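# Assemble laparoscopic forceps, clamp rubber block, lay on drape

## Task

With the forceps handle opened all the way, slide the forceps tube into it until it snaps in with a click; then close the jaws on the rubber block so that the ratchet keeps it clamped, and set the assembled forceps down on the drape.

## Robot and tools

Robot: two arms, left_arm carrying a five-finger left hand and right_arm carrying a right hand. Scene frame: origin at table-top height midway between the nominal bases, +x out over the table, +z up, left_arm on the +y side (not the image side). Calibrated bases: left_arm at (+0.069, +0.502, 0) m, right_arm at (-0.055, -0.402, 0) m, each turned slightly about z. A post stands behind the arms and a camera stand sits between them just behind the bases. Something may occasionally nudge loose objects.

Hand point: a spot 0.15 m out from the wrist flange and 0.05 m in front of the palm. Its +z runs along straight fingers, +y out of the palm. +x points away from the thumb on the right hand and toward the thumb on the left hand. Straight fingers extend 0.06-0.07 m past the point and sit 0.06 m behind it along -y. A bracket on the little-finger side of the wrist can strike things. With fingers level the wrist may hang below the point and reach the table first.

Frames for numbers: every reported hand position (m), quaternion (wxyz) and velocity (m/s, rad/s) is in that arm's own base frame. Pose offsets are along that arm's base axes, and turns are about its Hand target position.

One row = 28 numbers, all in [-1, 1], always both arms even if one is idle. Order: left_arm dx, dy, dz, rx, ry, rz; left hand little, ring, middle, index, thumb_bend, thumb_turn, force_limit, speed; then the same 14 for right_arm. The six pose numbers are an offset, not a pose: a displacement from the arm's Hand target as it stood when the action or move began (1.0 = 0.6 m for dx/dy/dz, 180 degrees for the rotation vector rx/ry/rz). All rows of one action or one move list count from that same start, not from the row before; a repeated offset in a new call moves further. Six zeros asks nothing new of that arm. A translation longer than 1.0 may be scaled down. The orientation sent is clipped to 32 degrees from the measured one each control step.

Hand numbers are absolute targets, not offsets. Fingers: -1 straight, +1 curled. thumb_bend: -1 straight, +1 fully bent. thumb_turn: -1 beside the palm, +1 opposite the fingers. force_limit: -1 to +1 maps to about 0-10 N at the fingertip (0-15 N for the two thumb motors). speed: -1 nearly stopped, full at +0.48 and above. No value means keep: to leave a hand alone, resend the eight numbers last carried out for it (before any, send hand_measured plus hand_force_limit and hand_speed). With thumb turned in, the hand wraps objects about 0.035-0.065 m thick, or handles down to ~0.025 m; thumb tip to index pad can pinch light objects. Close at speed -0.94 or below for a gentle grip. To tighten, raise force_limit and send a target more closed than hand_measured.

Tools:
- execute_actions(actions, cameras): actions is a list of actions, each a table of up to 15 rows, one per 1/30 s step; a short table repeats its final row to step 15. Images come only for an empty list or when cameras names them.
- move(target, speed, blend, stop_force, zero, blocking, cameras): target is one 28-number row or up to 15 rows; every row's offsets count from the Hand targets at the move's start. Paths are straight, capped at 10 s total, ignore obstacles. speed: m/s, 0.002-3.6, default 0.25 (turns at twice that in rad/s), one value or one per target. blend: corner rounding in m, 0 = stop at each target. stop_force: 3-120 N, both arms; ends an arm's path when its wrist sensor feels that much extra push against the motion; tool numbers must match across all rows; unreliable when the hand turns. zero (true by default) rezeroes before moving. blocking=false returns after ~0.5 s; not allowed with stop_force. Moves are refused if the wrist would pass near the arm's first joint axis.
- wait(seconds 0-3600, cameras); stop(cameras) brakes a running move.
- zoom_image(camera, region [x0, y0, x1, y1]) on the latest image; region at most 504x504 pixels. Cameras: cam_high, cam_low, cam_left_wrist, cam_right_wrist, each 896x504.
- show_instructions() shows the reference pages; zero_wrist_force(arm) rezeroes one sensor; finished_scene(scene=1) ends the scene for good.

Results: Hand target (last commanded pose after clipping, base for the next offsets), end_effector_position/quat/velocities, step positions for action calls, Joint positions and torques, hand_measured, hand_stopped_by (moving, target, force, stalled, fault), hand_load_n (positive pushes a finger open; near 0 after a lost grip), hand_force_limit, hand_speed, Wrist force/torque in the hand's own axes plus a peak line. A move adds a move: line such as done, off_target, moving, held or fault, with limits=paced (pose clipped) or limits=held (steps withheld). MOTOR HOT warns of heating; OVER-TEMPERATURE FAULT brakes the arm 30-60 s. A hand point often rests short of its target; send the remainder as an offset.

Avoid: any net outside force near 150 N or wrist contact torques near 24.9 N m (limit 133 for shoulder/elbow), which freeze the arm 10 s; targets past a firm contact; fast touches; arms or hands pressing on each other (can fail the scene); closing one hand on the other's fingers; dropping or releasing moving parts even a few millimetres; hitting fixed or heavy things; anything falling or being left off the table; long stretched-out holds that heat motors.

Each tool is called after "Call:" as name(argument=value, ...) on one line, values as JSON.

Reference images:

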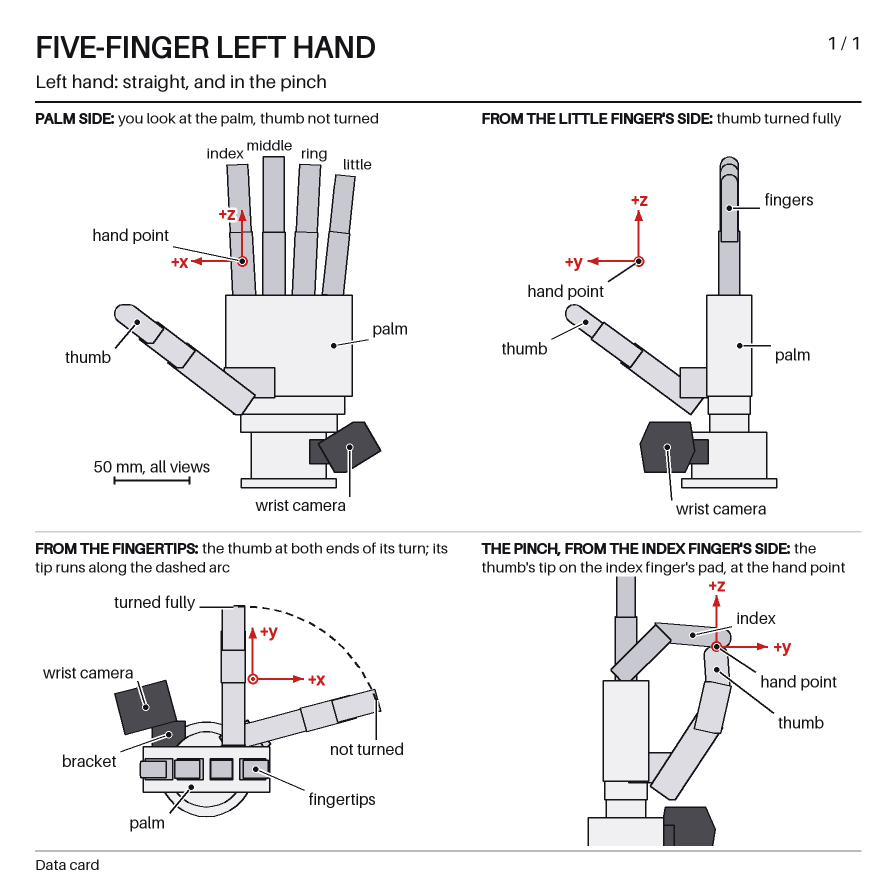

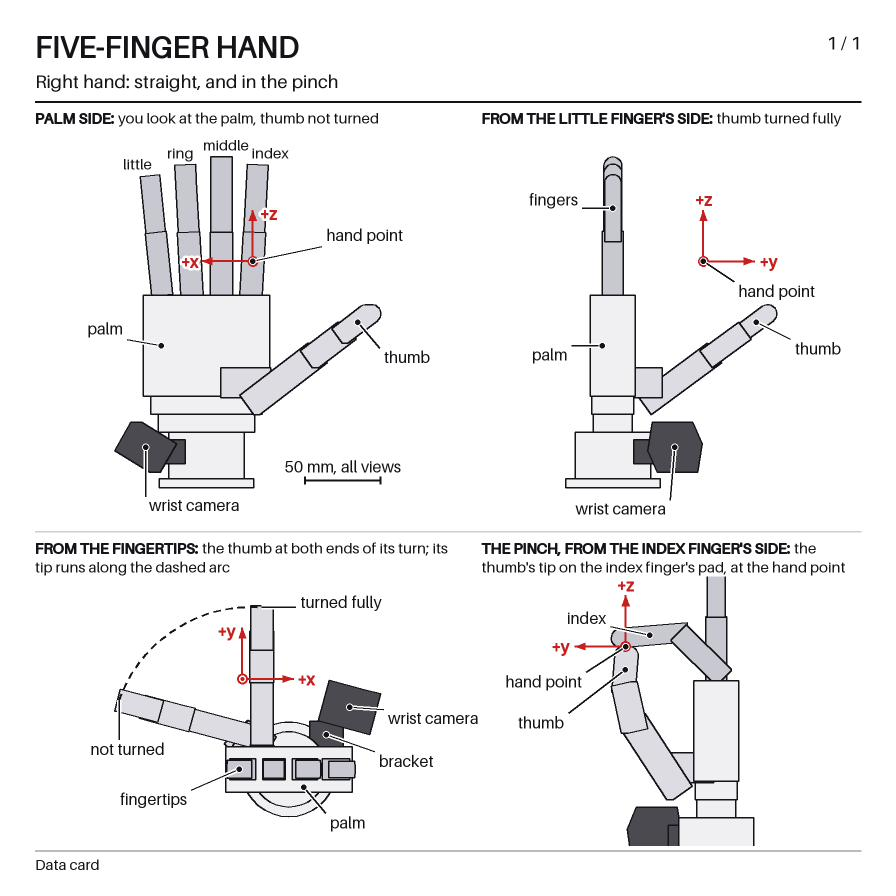

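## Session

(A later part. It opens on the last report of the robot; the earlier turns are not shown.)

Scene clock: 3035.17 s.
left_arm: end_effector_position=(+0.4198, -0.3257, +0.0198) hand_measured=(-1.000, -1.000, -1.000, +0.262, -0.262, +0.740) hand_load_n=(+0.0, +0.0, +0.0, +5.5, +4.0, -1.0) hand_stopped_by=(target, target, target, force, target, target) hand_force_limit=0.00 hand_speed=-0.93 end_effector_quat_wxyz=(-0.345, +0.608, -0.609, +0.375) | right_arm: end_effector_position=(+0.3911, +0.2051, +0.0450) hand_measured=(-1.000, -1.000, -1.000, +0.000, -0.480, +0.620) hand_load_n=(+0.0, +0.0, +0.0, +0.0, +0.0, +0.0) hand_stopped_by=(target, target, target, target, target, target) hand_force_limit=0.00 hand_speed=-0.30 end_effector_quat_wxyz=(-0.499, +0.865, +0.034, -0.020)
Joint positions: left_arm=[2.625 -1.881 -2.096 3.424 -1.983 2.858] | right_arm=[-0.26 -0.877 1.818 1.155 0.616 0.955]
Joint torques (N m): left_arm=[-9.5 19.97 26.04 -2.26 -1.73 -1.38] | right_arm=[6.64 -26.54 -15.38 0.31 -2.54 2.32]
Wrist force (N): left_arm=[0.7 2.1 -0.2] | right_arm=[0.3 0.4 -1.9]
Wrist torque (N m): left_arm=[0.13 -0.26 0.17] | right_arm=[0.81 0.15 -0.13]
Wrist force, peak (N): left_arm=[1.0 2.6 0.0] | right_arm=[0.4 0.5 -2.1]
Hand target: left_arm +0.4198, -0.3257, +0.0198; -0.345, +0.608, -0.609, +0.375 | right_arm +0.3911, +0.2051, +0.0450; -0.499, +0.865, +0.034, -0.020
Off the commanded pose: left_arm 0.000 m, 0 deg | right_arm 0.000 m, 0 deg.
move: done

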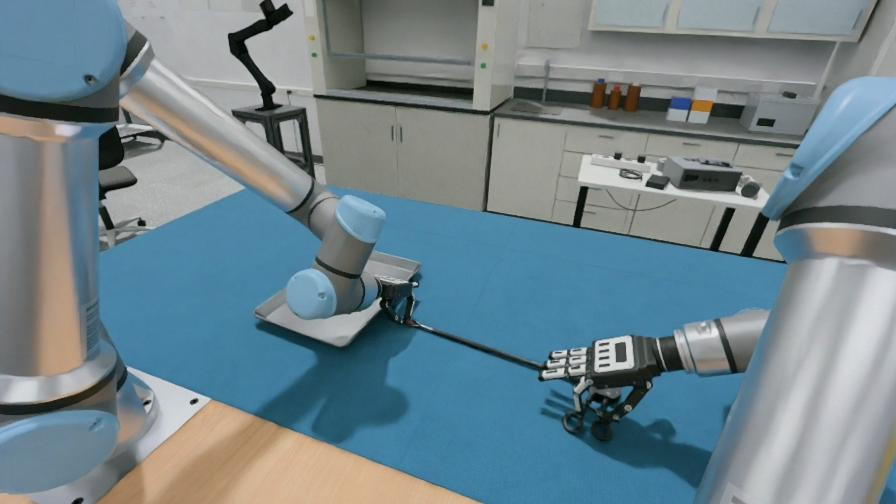

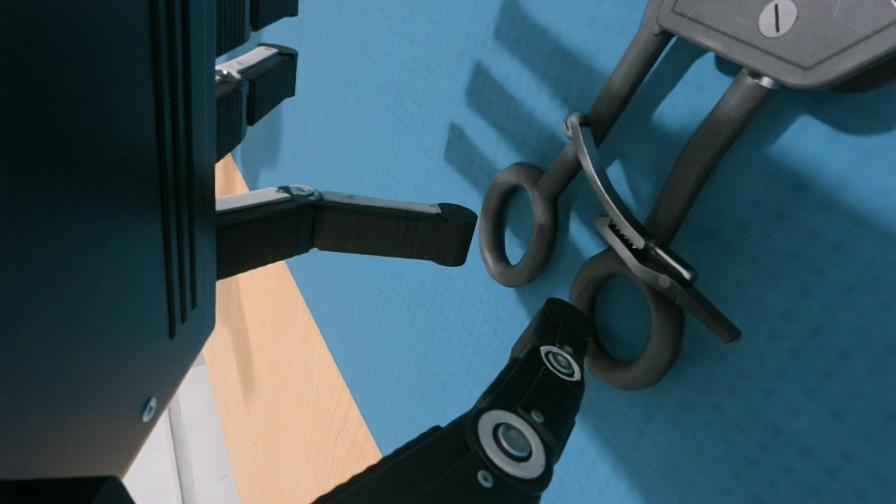

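Call:
execute_actions(actions=[], cameras=["cam_right_wrist", "cam_low"])

Scene clock: 3059.23 s.
left_arm: end_effector_position=(+0.4198, -0.3257, +0.0198) hand_measured=(-1.000, -1.000, -1.000, +0.262, -0.262, +0.740) hand_load_n=(+0.0, +0.0, +0.0, +5.5, +4.0, -1.0) hand_stopped_by=(target, target, target, force, target, target) hand_force_limit=0.00 hand_speed=-0.93 end_effector_quat_wxyz=(-0.345, +0.608, -0.609, +0.375) | right_arm: end_effector_position=(+0.3911, +0.2051, +0.0450) hand_measured=(-1.000, -1.000, -1.000, +0.000, -0.480, +0.620) hand_load_n=(+0.0, +0.0, +0.0, +0.0, +0.0, +0.0) hand_stopped_by=(target, target, target, target, target, target) hand_force_limit=0.00 hand_speed=-0.30 end_effector_quat_wxyz=(-0.499, +0.865, +0.034, -0.020)
Joint positions: left_arm=[2.625 -1.881 -2.096 3.424 -1.983 2.858] | right_arm=[-0.26 -0.877 1.818 1.155 0.616 0.955]
Joint velocities: within noise
Joint torques (N m): left_arm=[-11.47 19.27 24.41 -2.41 -1.77 -1.25] | right_arm=[7.11 -26.32 -15.17 0.03 -2.56 2.23]
Wrist force (N): left_arm=[0.7 2.3 -0.1] | right_arm=[0.5 0.1 -2.1]
Wrist torque (N m): left_arm=[0.14 -0.26 0.17] | right_arm=[0.79 0.10 -0.12]
Wrist force, peak (N): left_arm=[1.1 2.6 0.0] | right_arm=[0.6 0.4 -2.2]
Hand target: left_arm +0.4198, -0.3257, +0.0198; -0.345, +0.608, -0.609, +0.375 | right_arm +0.3911, +0.2051, +0.0450; -0.499, +0.865, +0.034, -0.020
Off the commanded pose: left_arm 0.000 m, 0 deg | right_arm 0.000 m, 0 deg.
Images, in order (width x height): cam_low 896x504, cam_right_wrist 896x504.

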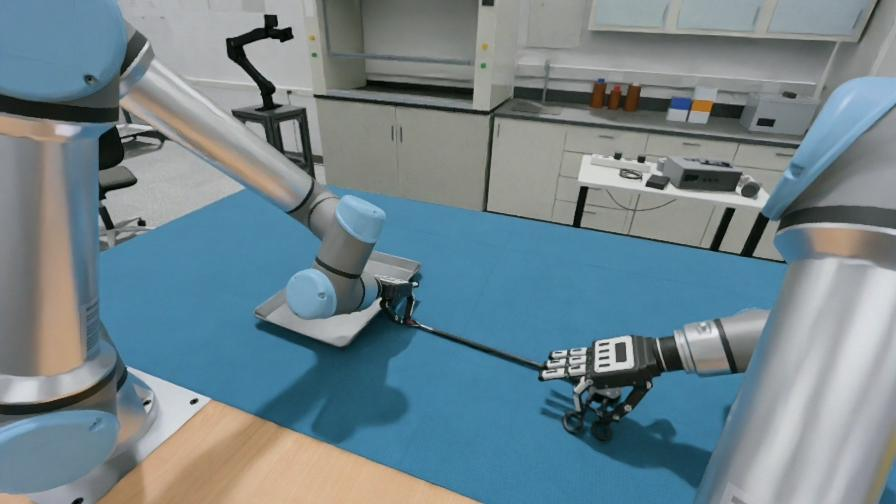

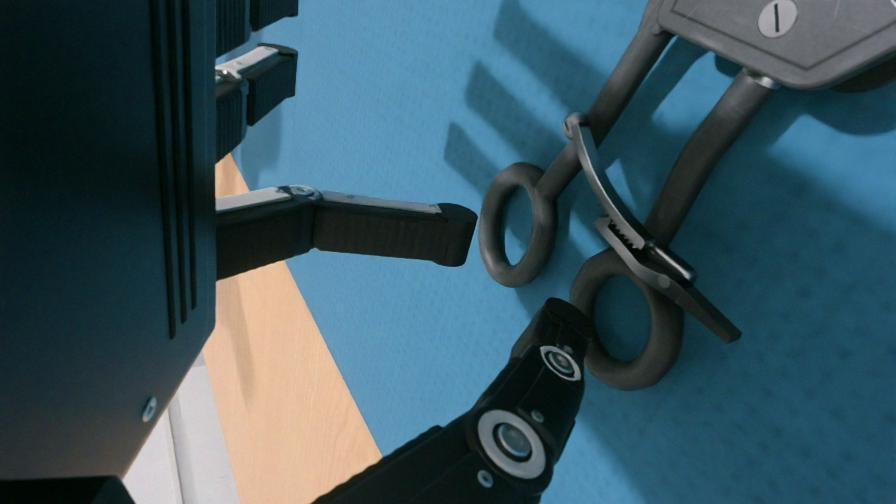

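Call:
move(target=[0,0,0,0,0,0,-1,-1,-1,0.5,-0.26,0.74,0.0,-0.93,0,0,-0.0217,0,0,0,-1,-1,-1,0.0,-0.48,0.62,0.0,-0.3], speed=0.01, stop_force=3, cameras=["cam_right_wrist"])

Scene clock: 3068.93 s.
left_arm: end_effector_position=(+0.4198, -0.3257, +0.0198) hand_measured=(-1.000, -1.000, -1.000, +0.262, -0.262, +0.740) hand_load_n=(+0.0, +0.0, +0.0, +5.5, +4.5, -1.0) hand_stopped_by=(target, target, target, force, target, target) hand_force_limit=0.00 hand_speed=-0.93 end_effector_quat_wxyz=(-0.345, +0.608, -0.609, +0.375) | right_arm: end_effector_position=(+0.3910, +0.2051, +0.0320) hand_measured=(-1.000, -1.000, -1.000, +0.000, -0.480, +0.620) hand_load_n=(+0.0, +0.0, +0.0, +0.0, +0.0, +0.0) hand_stopped_by=(target, target, target, target, target, target) hand_force_limit=0.00 hand_speed=-0.30 end_effector_quat_wxyz=(-0.499, +0.865, +0.034, -0.020)
Joint positions: left_arm=[2.625 -1.881 -2.096 3.424 -1.983 2.858] | right_arm=[-0.26 -0.851 1.818 1.129 0.616 0.955]
Joint torques (N m): left_arm=[-10.18 20 24.67 -2.1 -1.84 -1.52] | right_arm=[5.81 -26.51 -11.87 0.18 -1.95 0.9]
Wrist force (N): left_arm=[0.7 2.2 0.2] | right_arm=[0.8 0.0 -1.8]
Wrist torque (N m): left_arm=[0.11 -0.26 0.18] | right_arm=[0.76 0.07 -0.11]
Wrist force, peak (N): left_arm=[0.5 2.8 -0.2] | right_arm=[0.3 0.3 -2.2]
Hand target: left_arm +0.4198, -0.3257, +0.0198; -0.345, +0.608, -0.609, +0.375 | right_arm +0.3911, +0.2051, +0.0320; -0.499, +0.865, +0.034, -0.020
Off the commanded pose: left_arm 0.000 m, 0 deg | right_arm 0.000 m, 0 deg.
move: done

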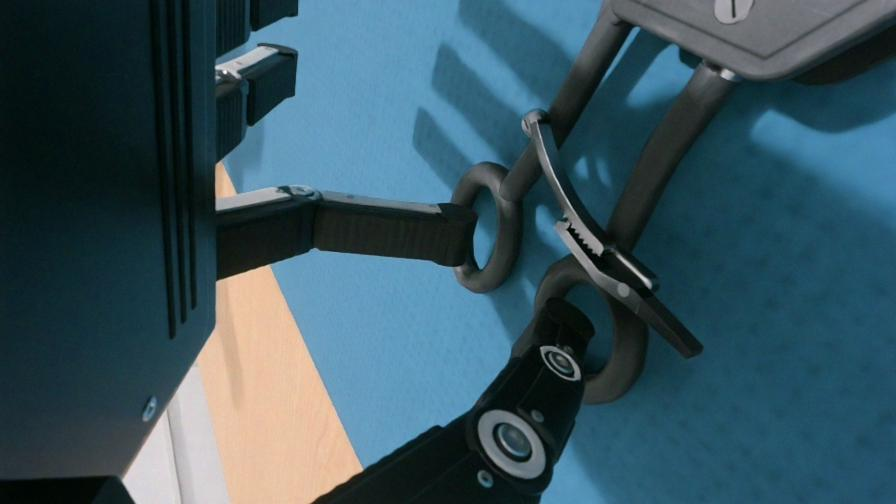

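Call:
move(target=[0,0,0,0,0,0,-1,-1,-1,0.5,-0.26,0.74,0.0,-0.93,0.0017,0,-0.005,0,0,0,-1,-1,-1,0.0,-0.48,0.56,0.0,-0.3], speed=0.01, cameras=["cam_right_wrist"])

Call:
zoom_image(camera="cam_right_wrist", region=[400, 130, 720, 430])

Scene clock: 3085.90 s.
left_arm: end_effector_position=(+0.4198, -0.3257, +0.0198) hand_measured=(-1.000, -1.000, -1.000, +0.262, -0.262, +0.740) hand_load_n=(+0.0, +0.0, +0.0, +5.5, +4.0, -1.0) hand_stopped_by=(target, target, target, force, target, target) hand_force_limit=0.00 hand_speed=-0.93 end_effector_quat_wxyz=(-0.345, +0.608, -0.609, +0.375) | right_arm: end_effector_position=(+0.3921, +0.2051, +0.0290) hand_measured=(-1.000, -1.000, -1.000, +0.000, -0.480, +0.560) hand_load_n=(+0.0, +0.0, +0.0, +0.0, +0.0, +0.0) hand_stopped_by=(target, target, target, target, target, target) hand_force_limit=0.00 hand_speed=-0.30 end_effector_quat_wxyz=(-0.499, +0.865, +0.034, -0.020)
Joint positions: left_arm=[2.625 -1.881 -2.096 3.424 -1.983 2.858] | right_arm=[-0.26 -0.844 1.814 1.124 0.616 0.956]
Joint torques (N m): left_arm=[-10.7 19.63 24.37 -2.13 -2.01 -1.55] | right_arm=[6.24 -26.75 -15.56 0.15 -2.56 2.17]
Wrist force (N): left_arm=[0.6 2.3 -0.1] | right_arm=[0.4 0.4 -1.9]
Wrist torque (N m): left_arm=[0.15 -0.24 0.16] | right_arm=[0.83 0.11 -0.11]
Wrist force, peak (N): left_arm=[0.8 2.7 -0.3] | right_arm=[0.5 0.0 -2.1]
Hand target: left_arm +0.4198, -0.3257, +0.0198; -0.345, +0.608, -0.609, +0.375 | right_arm +0.3921, +0.2051, +0.0290; -0.499, +0.865, +0.034, -0.020
Off the commanded pose: left_arm 0.000 m, 0 deg | right_arm 0.000 m, 0 deg.
move: done

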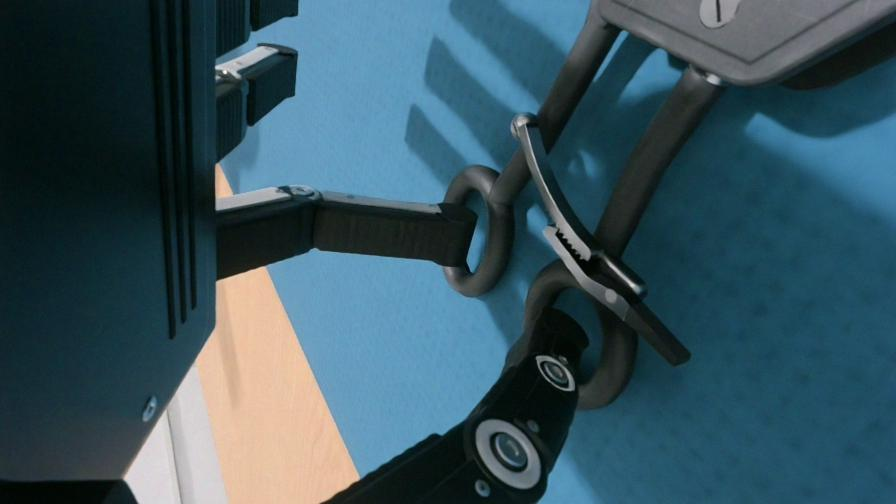

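Scaled by 1.575 from the camera's image (finer frame: 1280x720).

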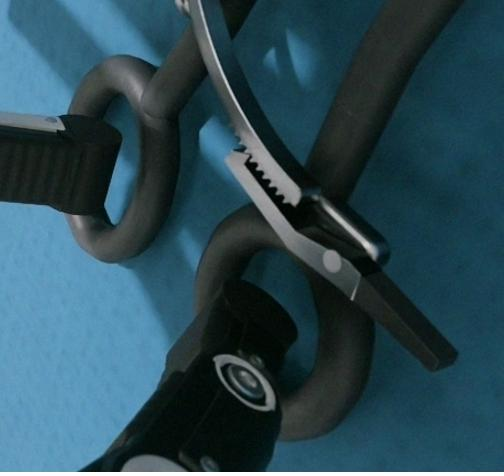

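Call:
move(target=[0,0,0,0,0,0,-1,-1,-1,0.5,-0.26,0.74,0.0,-0.93,0,0,-0.0142,0,0,0,-1,-1,-1,0.0,-0.48,0.56,0.0,-0.3], speed=0.005, stop_force=3, cameras=["cam_right_wrist"])

Call:
zoom_image(camera="cam_right_wrist", region=[400, 130, 720, 430])

Scene clock: 3096.93 s.
left_arm: end_effector_position=(+0.4198, -0.3257, +0.0198) hand_measured=(-1.000, -1.000, -1.000, +0.262, -0.262, +0.740) hand_load_n=(+0.0, +0.0, +0.0, +5.5, +4.0, -1.0) hand_stopped_by=(target, target, target, force, target, target) hand_force_limit=0.00 hand_speed=-0.93 end_effector_quat_wxyz=(-0.345, +0.608, -0.609, +0.375) | right_arm: end_effector_position=(+0.3921, +0.2051, +0.0205) hand_measured=(-1.000, -1.000, -1.000, +0.000, -0.480, +0.560) hand_load_n=(+0.0, +0.0, +0.0, +1.5, +0.0, -0.5) hand_stopped_by=(target, target, target, target, target, target) hand_force_limit=0.00 hand_speed=-0.30 end_effector_quat_wxyz=(-0.499, +0.865, +0.034, -0.020)
Joint positions: left_arm=[2.625 -1.881 -2.096 3.424 -1.983 2.858] | right_arm=[-0.26 -0.827 1.814 1.107 0.616 0.956]
Joint torques (N m): left_arm=[-9.89 17.65 24.45 -1.92 -1.74 -1.49] | right_arm=[5.77 -26.4 -14.89 -0.38 0.09 1.45]
Wrist force (N): left_arm=[1.0 2.7 -0.1] | right_arm=[0.0 -2.9 -2.1]
Wrist torque (N m): left_arm=[0.19 -0.29 0.18] | right_arm=[0.61 0.12 -0.17]
Wrist force, peak (N): left_arm=[0.8 2.8 -0.2] | right_arm=[0.1 -2.7 -2.5]
Hand target: left_arm +0.4198, -0.3257, +0.0198; -0.345, +0.608, -0.609, +0.375 | right_arm +0.3921, +0.2051, +0.0205; -0.499, +0.865, +0.034, -0.020
Off the commanded pose: left_arm 0.000 m, 0 deg | right_arm 0.000 m, 0 deg.
move: done

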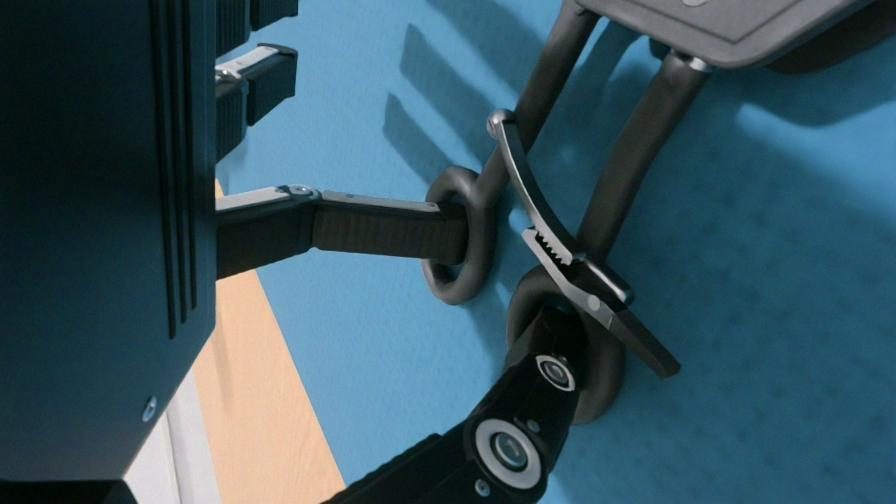

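Scaled by 1.575 from the camera's image (finer frame: 1280x720).

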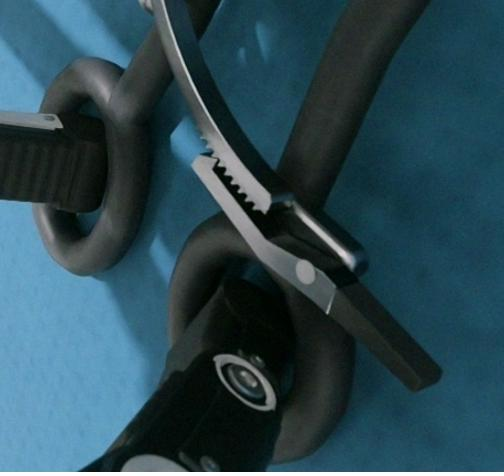

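Call:
zoom_image(camera="cam_right_wrist", region=[490, 250, 650, 430])

Call:
zoom_image(camera="cam_right_wrist", region=[400, 150, 530, 320])

Scaled by 2.800 from the camera's image (finer frame: 1280x720).

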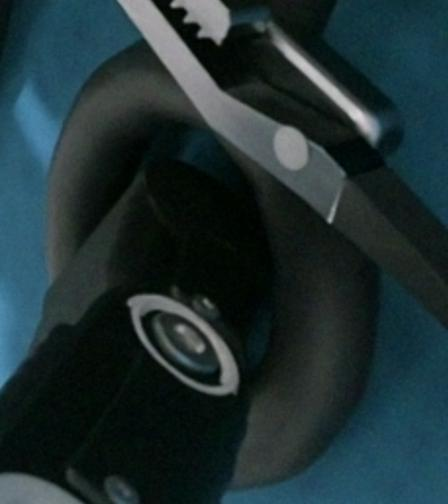

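Scaled by 2.965 from the camera's image (finer frame: 1280x720).

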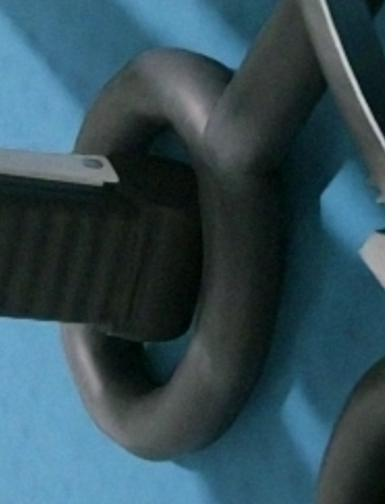

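Call:
move(target=[0,0,0,0,0,0,-1,-1,-1,0.5,-0.26,0.74,0.0,-0.93,-0.0025,0,0.001,0,0,0,-1,-1,-1,0.0,-0.48,0.56,0.0,-0.3], speed=0.005, cameras=["cam_right_wrist"])

Call:
zoom_image(camera="cam_right_wrist", region=[400, 150, 680, 430])

Scene clock: 3130.87 s.
left_arm: end_effector_position=(+0.4198, -0.3257, +0.0198) hand_measured=(-1.000, -1.000, -1.000, +0.262, -0.262, +0.740) hand_load_n=(+0.0, +0.0, +0.0, +5.5, +4.0, -1.0) hand_stopped_by=(target, target, target, force, target, target) hand_force_limit=0.00 hand_speed=-0.93 end_effector_quat_wxyz=(-0.345, +0.608, -0.609, +0.375) | right_arm: end_effector_position=(+0.3906, +0.2051, +0.0210) hand_measured=(-1.000, -1.000, -1.000, +0.000, -0.480, +0.560) hand_load_n=(+0.0, +0.0, +0.0, +0.5, +0.5, -1.0) hand_stopped_by=(target, target, target, target, target, target) hand_force_limit=0.00 hand_speed=-0.30 end_effector_quat_wxyz=(-0.499, +0.865, +0.034, -0.020)
Joint positions: left_arm=[2.625 -1.881 -2.096 3.424 -1.983 2.858] | right_arm=[-0.26 -0.83 1.819 1.107 0.617 0.955]
Joint torques (N m): left_arm=[-10.15 18.84 23.54 -1.87 -1.59 -1.04] | right_arm=[-8.56 -49.85 -2.13 0.11 0.44 -2.32]
Wrist force (N): left_arm=[0.9 2.4 0.1] | right_arm=[0.6 0.0 -1.9]
Wrist torque (N m): left_arm=[0.14 -0.25 0.17] | right_arm=[0.78 0.12 -0.03]
Wrist force, peak (N): left_arm=[1.0 3.0 -0.2] | right_arm=[-0.1 -3.1 -2.6]
Hand target: left_arm +0.4198, -0.3257, +0.0198; -0.345, +0.608, -0.609, +0.375 | right_arm +0.3906, +0.2051, +0.0211; -0.499, +0.865, +0.034, -0.020
Off the commanded pose: left_arm 0.000 m, 0 deg | right_arm 0.000 m, 0 deg.
move: done

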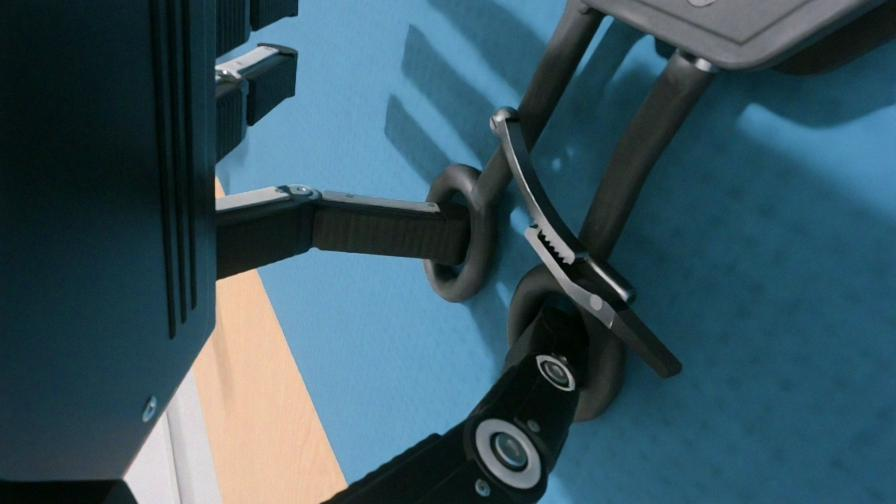

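Scaled by 1.800 from the camera's image (finer frame: 1280x720).

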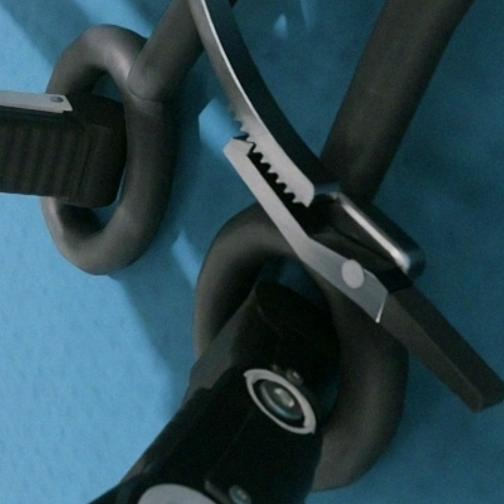

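Call:
move(target=[0,0,0,0,0,0,-1,-1,-1,0.5,-0.26,0.74,0.0,-0.93,0,0,0,0,0,0,-1,-1,-1,0.06,-0.42,0.56,0.0,-0.9], speed=0.005, cameras=["cam_right_wrist"])

Call:
zoom_image(camera="cam_right_wrist", region=[400, 150, 680, 430])

Scene clock: 3139.17 s.
left_arm: end_effector_position=(+0.4198, -0.3257, +0.0198) hand_measured=(-1.000, -1.000, -1.000, +0.262, -0.262, +0.740) hand_load_n=(+0.0, +0.0, +0.0, +5.5, +4.0, -0.5) hand_stopped_by=(target, target, target, force, target, target) hand_force_limit=0.00 hand_speed=-0.93 end_effector_quat_wxyz=(-0.345, +0.608, -0.609, +0.375) | right_arm: end_effector_position=(+0.3906, +0.2051, +0.0211) hand_measured=(-1.000, -1.000, -1.000, +0.060, -0.420, +0.560) hand_load_n=(+0.0, +0.0, +0.0, +2.0, +0.5, -0.5) hand_stopped_by=(target, target, target, target, target, target) hand_force_limit=0.00 hand_speed=-0.90 end_effector_quat_wxyz=(-0.499, +0.865, +0.034, -0.020)
Joint positions: left_arm=[2.625 -1.881 -2.096 3.424 -1.983 2.858] | right_arm=[-0.26 -0.83 1.819 1.107 0.617 0.955]
Joint torques (N m): left_arm=[-9.28 20.32 23.03 -1.89 -1.66 -0.79] | right_arm=[-8.62 -49.4 -3.23 0.13 0.6 -2.23]
Wrist force (N): left_arm=[0.7 2.8 -0.2] | right_arm=[0.0 -1.1 -2.0]
Wrist torque (N m): left_arm=[0.22 -0.25 0.15] | right_arm=[0.73 0.14 -0.03]
Wrist force, peak (N): left_arm=[1.0 3.0 -0.3] | right_arm=[1.4 0.0 -2.2]
Hand target: left_arm +0.4198, -0.3257, +0.0198; -0.345, +0.608, -0.609, +0.375 | right_arm +0.3906, +0.2051, +0.0211; -0.499, +0.865, +0.034, -0.020
Off the commanded pose: left_arm 0.000 m, 0 deg | right_arm 0.000 m, 0 deg.
move: done

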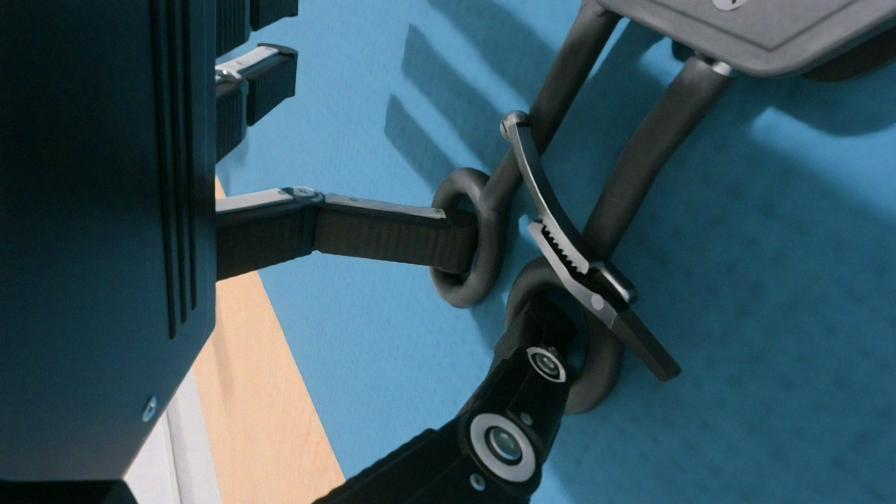

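Scaled by 1.800 from the camera's image (finer frame: 1280x720).

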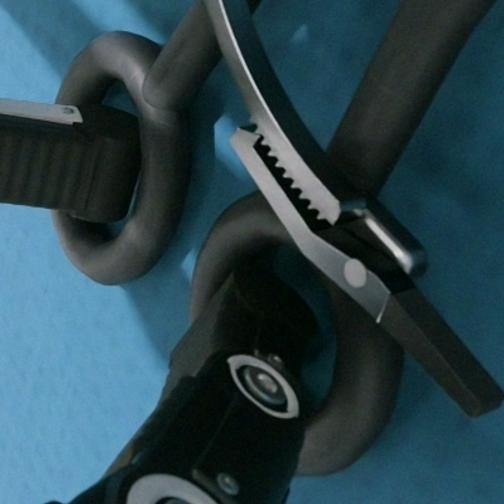

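Call:
wait(seconds=0.1, cameras=["cam_low", "cam_left_wrist", "cam_right_wrist"])

Call:
zoom_image(camera="cam_low", region=[390, 300, 440, 350])

Call:
zoom_image(camera="cam_left_wrist", region=[380, 180, 620, 400])

Scene clock: 3148.43 s.
left_arm: end_effector_position=(+0.4198, -0.3257, +0.0198) hand_measured=(-1.000, -1.000, -1.000, +0.262, -0.262, +0.740) hand_load_n=(+0.0, +0.0, +0.0, +5.0, +4.0, -0.5) hand_stopped_by=(target, target, target, force, target, target) hand_force_limit=0.00 hand_speed=-0.93 end_effector_quat_wxyz=(-0.345, +0.608, -0.609, +0.375) | right_arm: end_effector_position=(+0.3906, +0.2051, +0.0211) hand_measured=(-1.000, -1.000, -1.000, +0.060, -0.420, +0.560) hand_load_n=(+0.0, +0.0, +0.0, +1.5, +0.5, -0.5) hand_stopped_by=(target, target, target, target, target, target) hand_force_limit=0.00 hand_speed=-0.90 end_effector_quat_wxyz=(-0.499, +0.865, +0.034, -0.020)
Joint positions: left_arm=[2.625 -1.881 -2.096 3.424 -1.983 2.858] | right_arm=[-0.26 -0.83 1.819 1.107 0.617 0.955]
Joint torques (N m): left_arm=[-10.48 19.49 25.01 -1.91 -1.77 -0.64] | right_arm=[-8.78 -48.75 -7.37 0.06 0.46 -2.25]
Wrist force (N): left_arm=[0.5 2.5 -0.1] | right_arm=[0.3 -1.4 -1.7]
Wrist torque (N m): left_arm=[0.15 -0.21 0.15] | right_arm=[0.67 0.09 -0.02]
Wrist force, peak (N): left_arm=[1.3 2.8 0.0] | right_arm=[0.1 -1.6 -1.8]
Hand target: left_arm +0.4198, -0.3257, +0.0198; -0.345, +0.608, -0.609, +0.375 | right_arm +0.3906, +0.2051, +0.0211; -0.499, +0.865, +0.034, -0.020
Off the commanded pose: left_arm 0.000 m, 0 deg | right_arm 0.000 m, 0 deg.
wait: 0.10 s; at rest from the start

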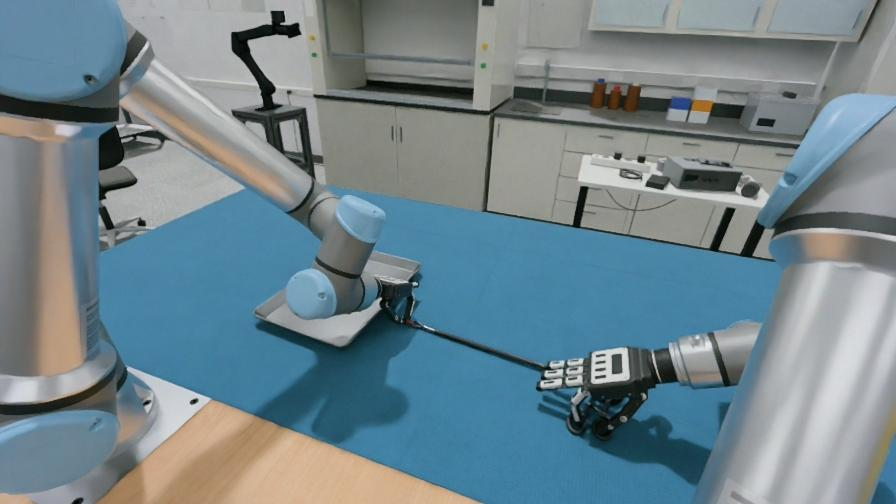

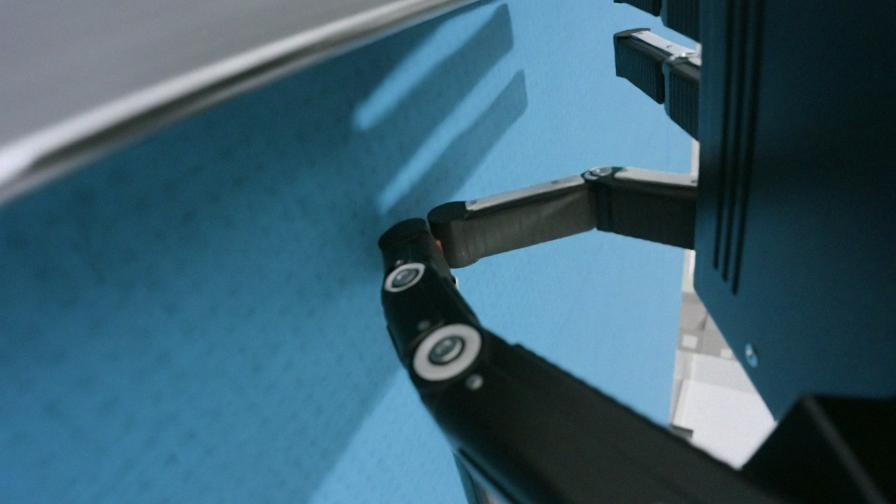

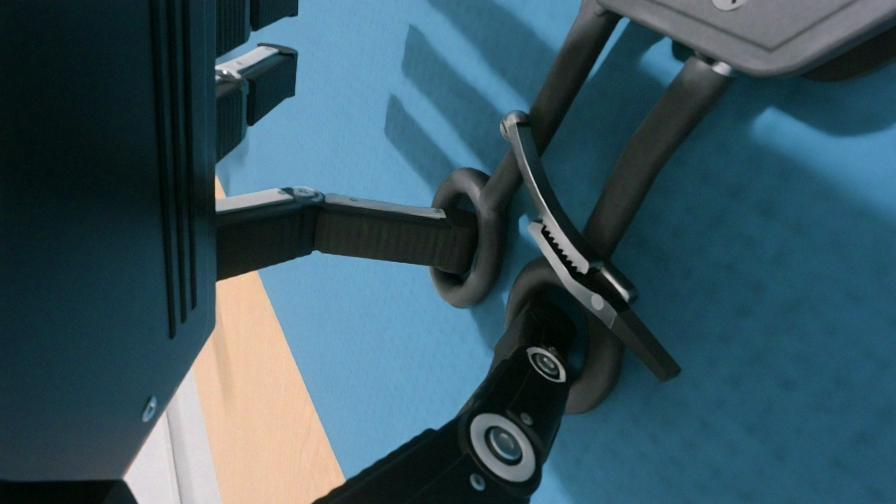

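Scaled by 10.080 from the camera's image (finer frame: 1280x720).

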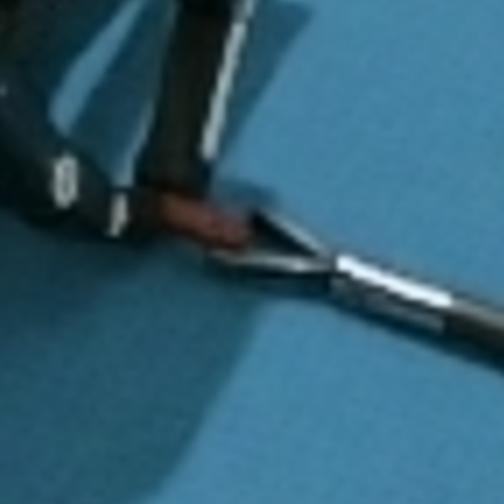

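Scaled by 2.100 from the camera's image (finer frame: 1280x720).

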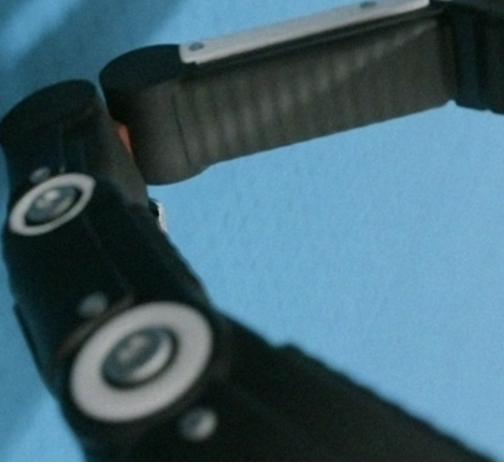

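Call:
move(target=[0,-0.0075,0,0,0,0,-1,-1,-1,0.5,-0.26,0.74,0.0,-0.93,0,0,0,0,0,0,-1,-1,-1,0.06,-0.42,0.56,0.0,-0.9], speed=0.005, stop_force=3, cameras=["cam_low", "cam_left_wrist", "cam_right_wrist"])

Call:
zoom_image(camera="cam_low", region=[390, 300, 440, 350])

Scene clock: 3181.27 s.
left_arm: end_effector_position=(+0.4198, -0.3302, +0.0198) hand_measured=(-1.000, -1.000, -1.000, +0.262, -0.262, +0.740) hand_load_n=(+0.0, +0.0, +0.0, +5.0, +4.0, -1.0) hand_stopped_by=(target, target, target, force, target, target) hand_force_limit=0.00 hand_speed=-0.93 end_effector_quat_wxyz=(-0.345, +0.608, -0.609, +0.375) | right_arm: end_effector_position=(+0.3906, +0.2051, +0.0211) hand_measured=(-1.000, -1.000, -1.000, +0.060, -0.420, +0.560) hand_load_n=(+0.0, +0.0, +0.0, +2.0, +0.5, -0.5) hand_stopped_by=(target, target, target, target, target, target) hand_force_limit=0.00 hand_speed=-0.90 end_effector_quat_wxyz=(-0.499, +0.865, +0.034, -0.020)
Joint positions: left_arm=[2.613 -1.888 -2.085 3.418 -1.992 2.852] | right_arm=[-0.26 -0.83 1.819 1.107 0.617 0.955]
Joint torques (N m): left_arm=[-9.86 19.49 25.09 -2.26 -1.78 -1.55] | right_arm=[-8.69 -47.6 -13.36 0.18 0.31 -2.21]
Wrist force (N): left_arm=[0.9 2.4 -0.4] | right_arm=[0.0 -1.1 -1.8]
Wrist torque (N m): left_arm=[0.16 -0.28 0.17] | right_arm=[0.72 0.13 -0.03]
Wrist force, peak (N): left_arm=[1.1 2.9 -0.3] | right_arm=[-0.1 -1.2 -2.3]
Hand target: left_arm +0.4198, -0.3302, +0.0198; -0.345, +0.608, -0.609, +0.375 | right_arm +0.3906, +0.2051, +0.0211; -0.499, +0.865, +0.034, -0.020
Off the commanded pose: left_arm 0.000 m, 0 deg | right_arm 0.000 m, 0 deg.
move: done

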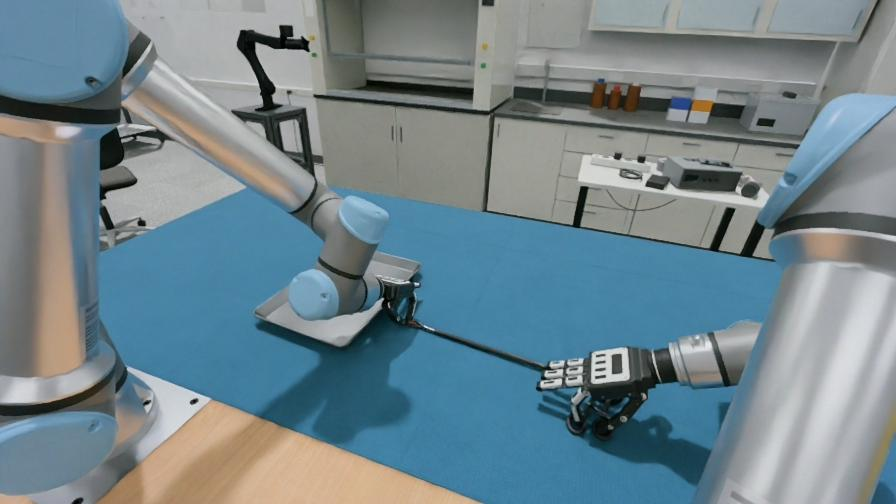

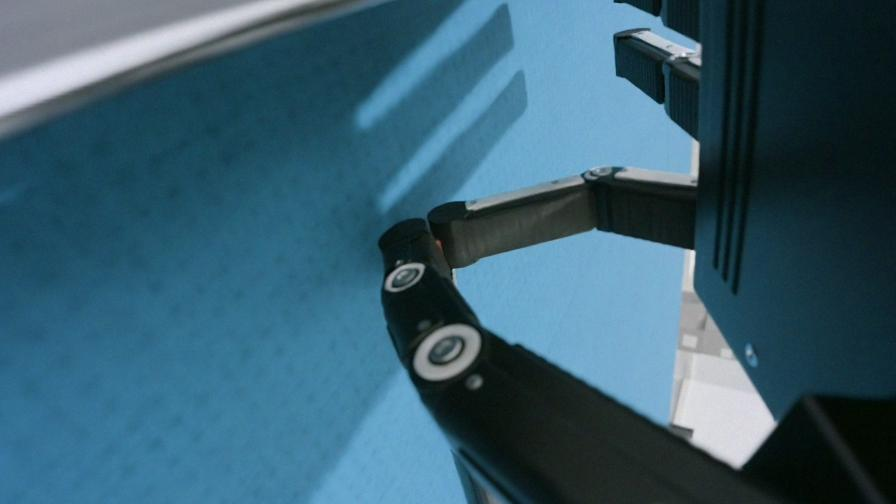

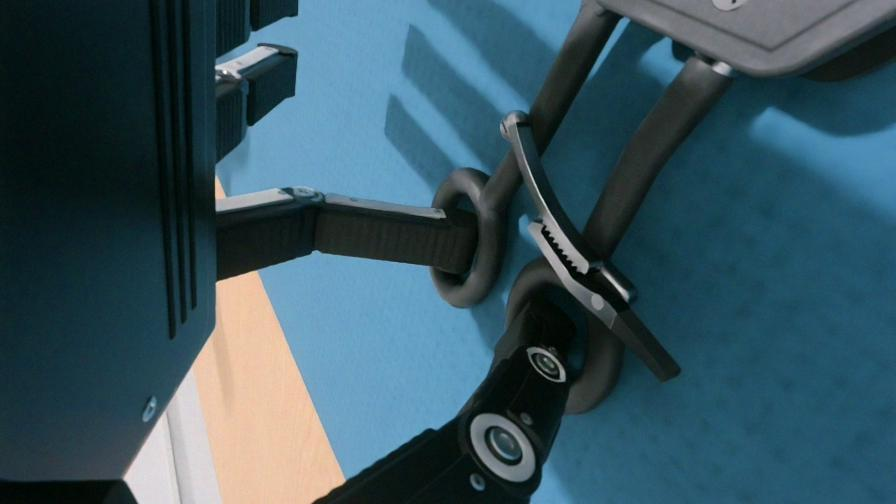

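Scaled by 10.080 from the camera's image (finer frame: 1280x720).

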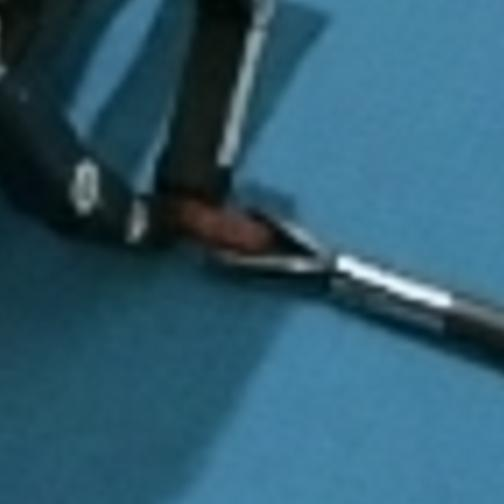

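Call:
move(target=[0,0,0,0,0,0,-1,-1,-1,0.5,-0.26,0.74,0.0,-0.93,0,0,-0.0017,0,0,0,-1,-1,-1,0.06,-0.36,0.56,0.3,-0.93], speed=0.005, cameras=["cam_low", "cam_right_wrist"])

Call:
zoom_image(camera="cam_low", region=[390, 300, 440, 350])

Call:
zoom_image(camera="cam_right_wrist", region=[400, 150, 680, 430])

Scene clock: 3196.67 s.
left_arm: end_effector_position=(+0.4198, -0.3302, +0.0198) hand_measured=(-1.000, -1.000, -1.000, +0.262, -0.262, +0.740) hand_load_n=(+0.0, +0.0, +0.0, +5.5, +4.0, -1.0) hand_stopped_by=(target, target, target, force, target, target) hand_force_limit=0.00 hand_speed=-0.93 end_effector_quat_wxyz=(-0.345, +0.608, -0.609, +0.375) | right_arm: end_effector_position=(+0.3906, +0.2051, +0.0200) hand_measured=(-1.000, -1.000, -1.000, +0.060, -0.360, +0.560) hand_load_n=(+0.0, +0.0, +0.0, +2.0, +0.5, -0.5) hand_stopped_by=(target, target, target, target, target, target) hand_force_limit=0.30 hand_speed=-0.93 end_effector_quat_wxyz=(-0.499, +0.865, +0.034, -0.020)
Joint positions: left_arm=[2.613 -1.888 -2.085 3.418 -1.992 2.852] | right_arm=[-0.26 -0.828 1.819 1.105 0.617 0.955]
Joint torques (N m): left_arm=[-10.73 20.24 24.33 -2.3 -1.77 -1.86] | right_arm=[-8.74 -25.58 -14.73 -0.38 0.2 -2.31]
Wrist force (N): left_arm=[1.1 2.5 -0.1] | right_arm=[-0.5 -2.7 -2.0]
Wrist torque (N m): left_arm=[0.16 -0.31 0.18] | right_arm=[0.64 0.15 -0.05]
Wrist force, peak (N): left_arm=[1.3 2.8 -0.3] | right_arm=[-0.5 -3.3 -2.3]
Hand target: left_arm +0.4198, -0.3302, +0.0198; -0.345, +0.608, -0.609, +0.375 | right_arm +0.3906, +0.2051, +0.0200; -0.499, +0.865, +0.034, -0.020
Off the commanded pose: left_arm 0.000 m, 0 deg | right_arm 0.000 m, 0 deg.
move: done

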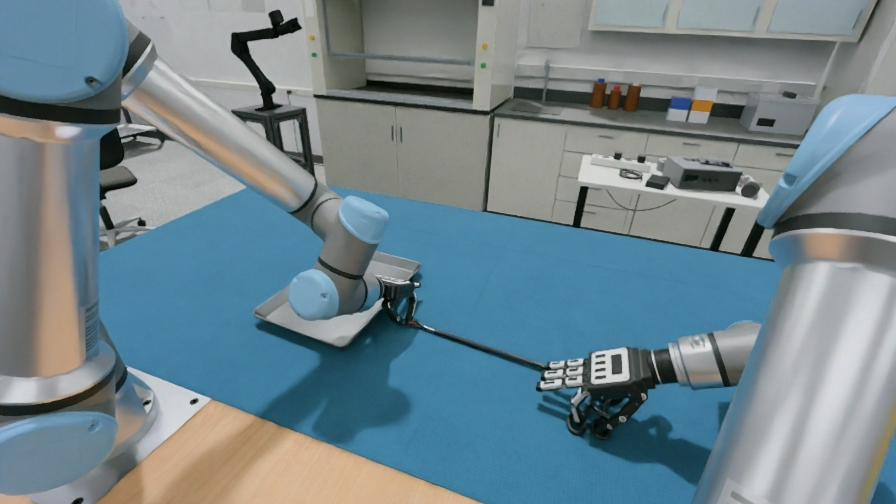

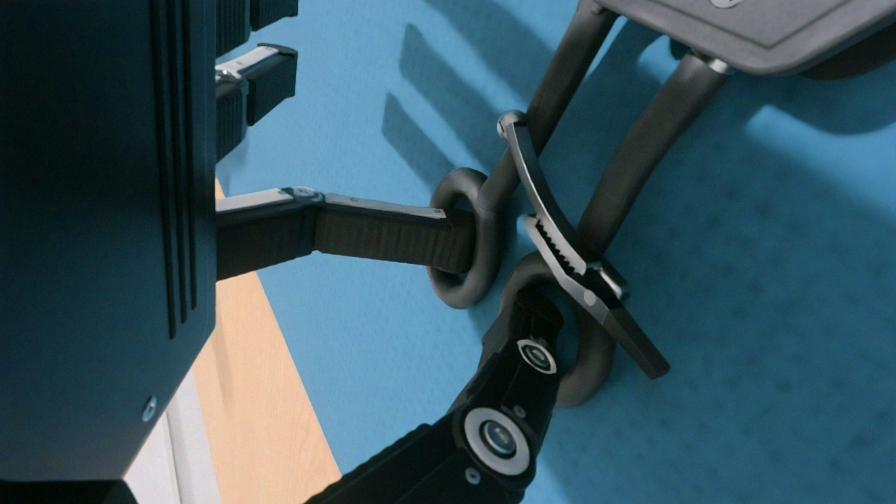

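Scaled by 10.080 from the camera's image (finer frame: 1280x720).

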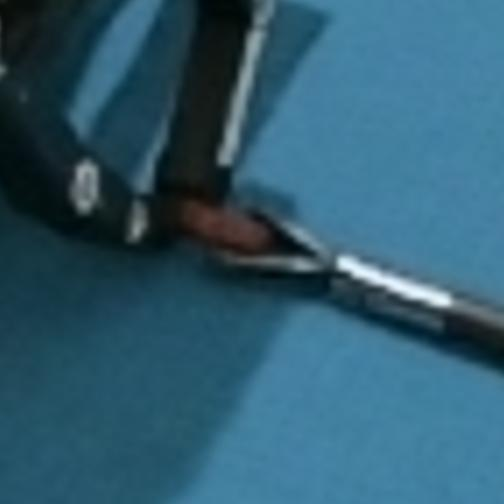

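Scaled by 1.800 from the camera's image (finer frame: 1280x720).

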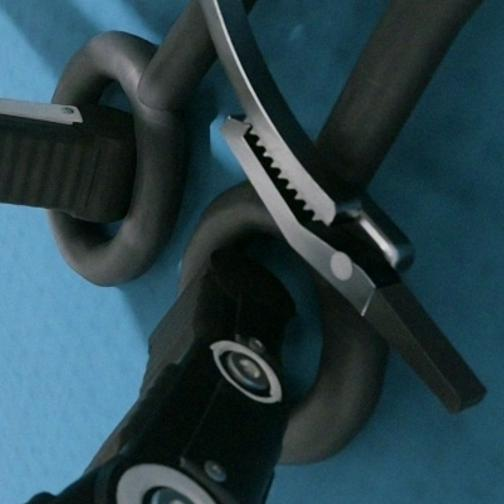

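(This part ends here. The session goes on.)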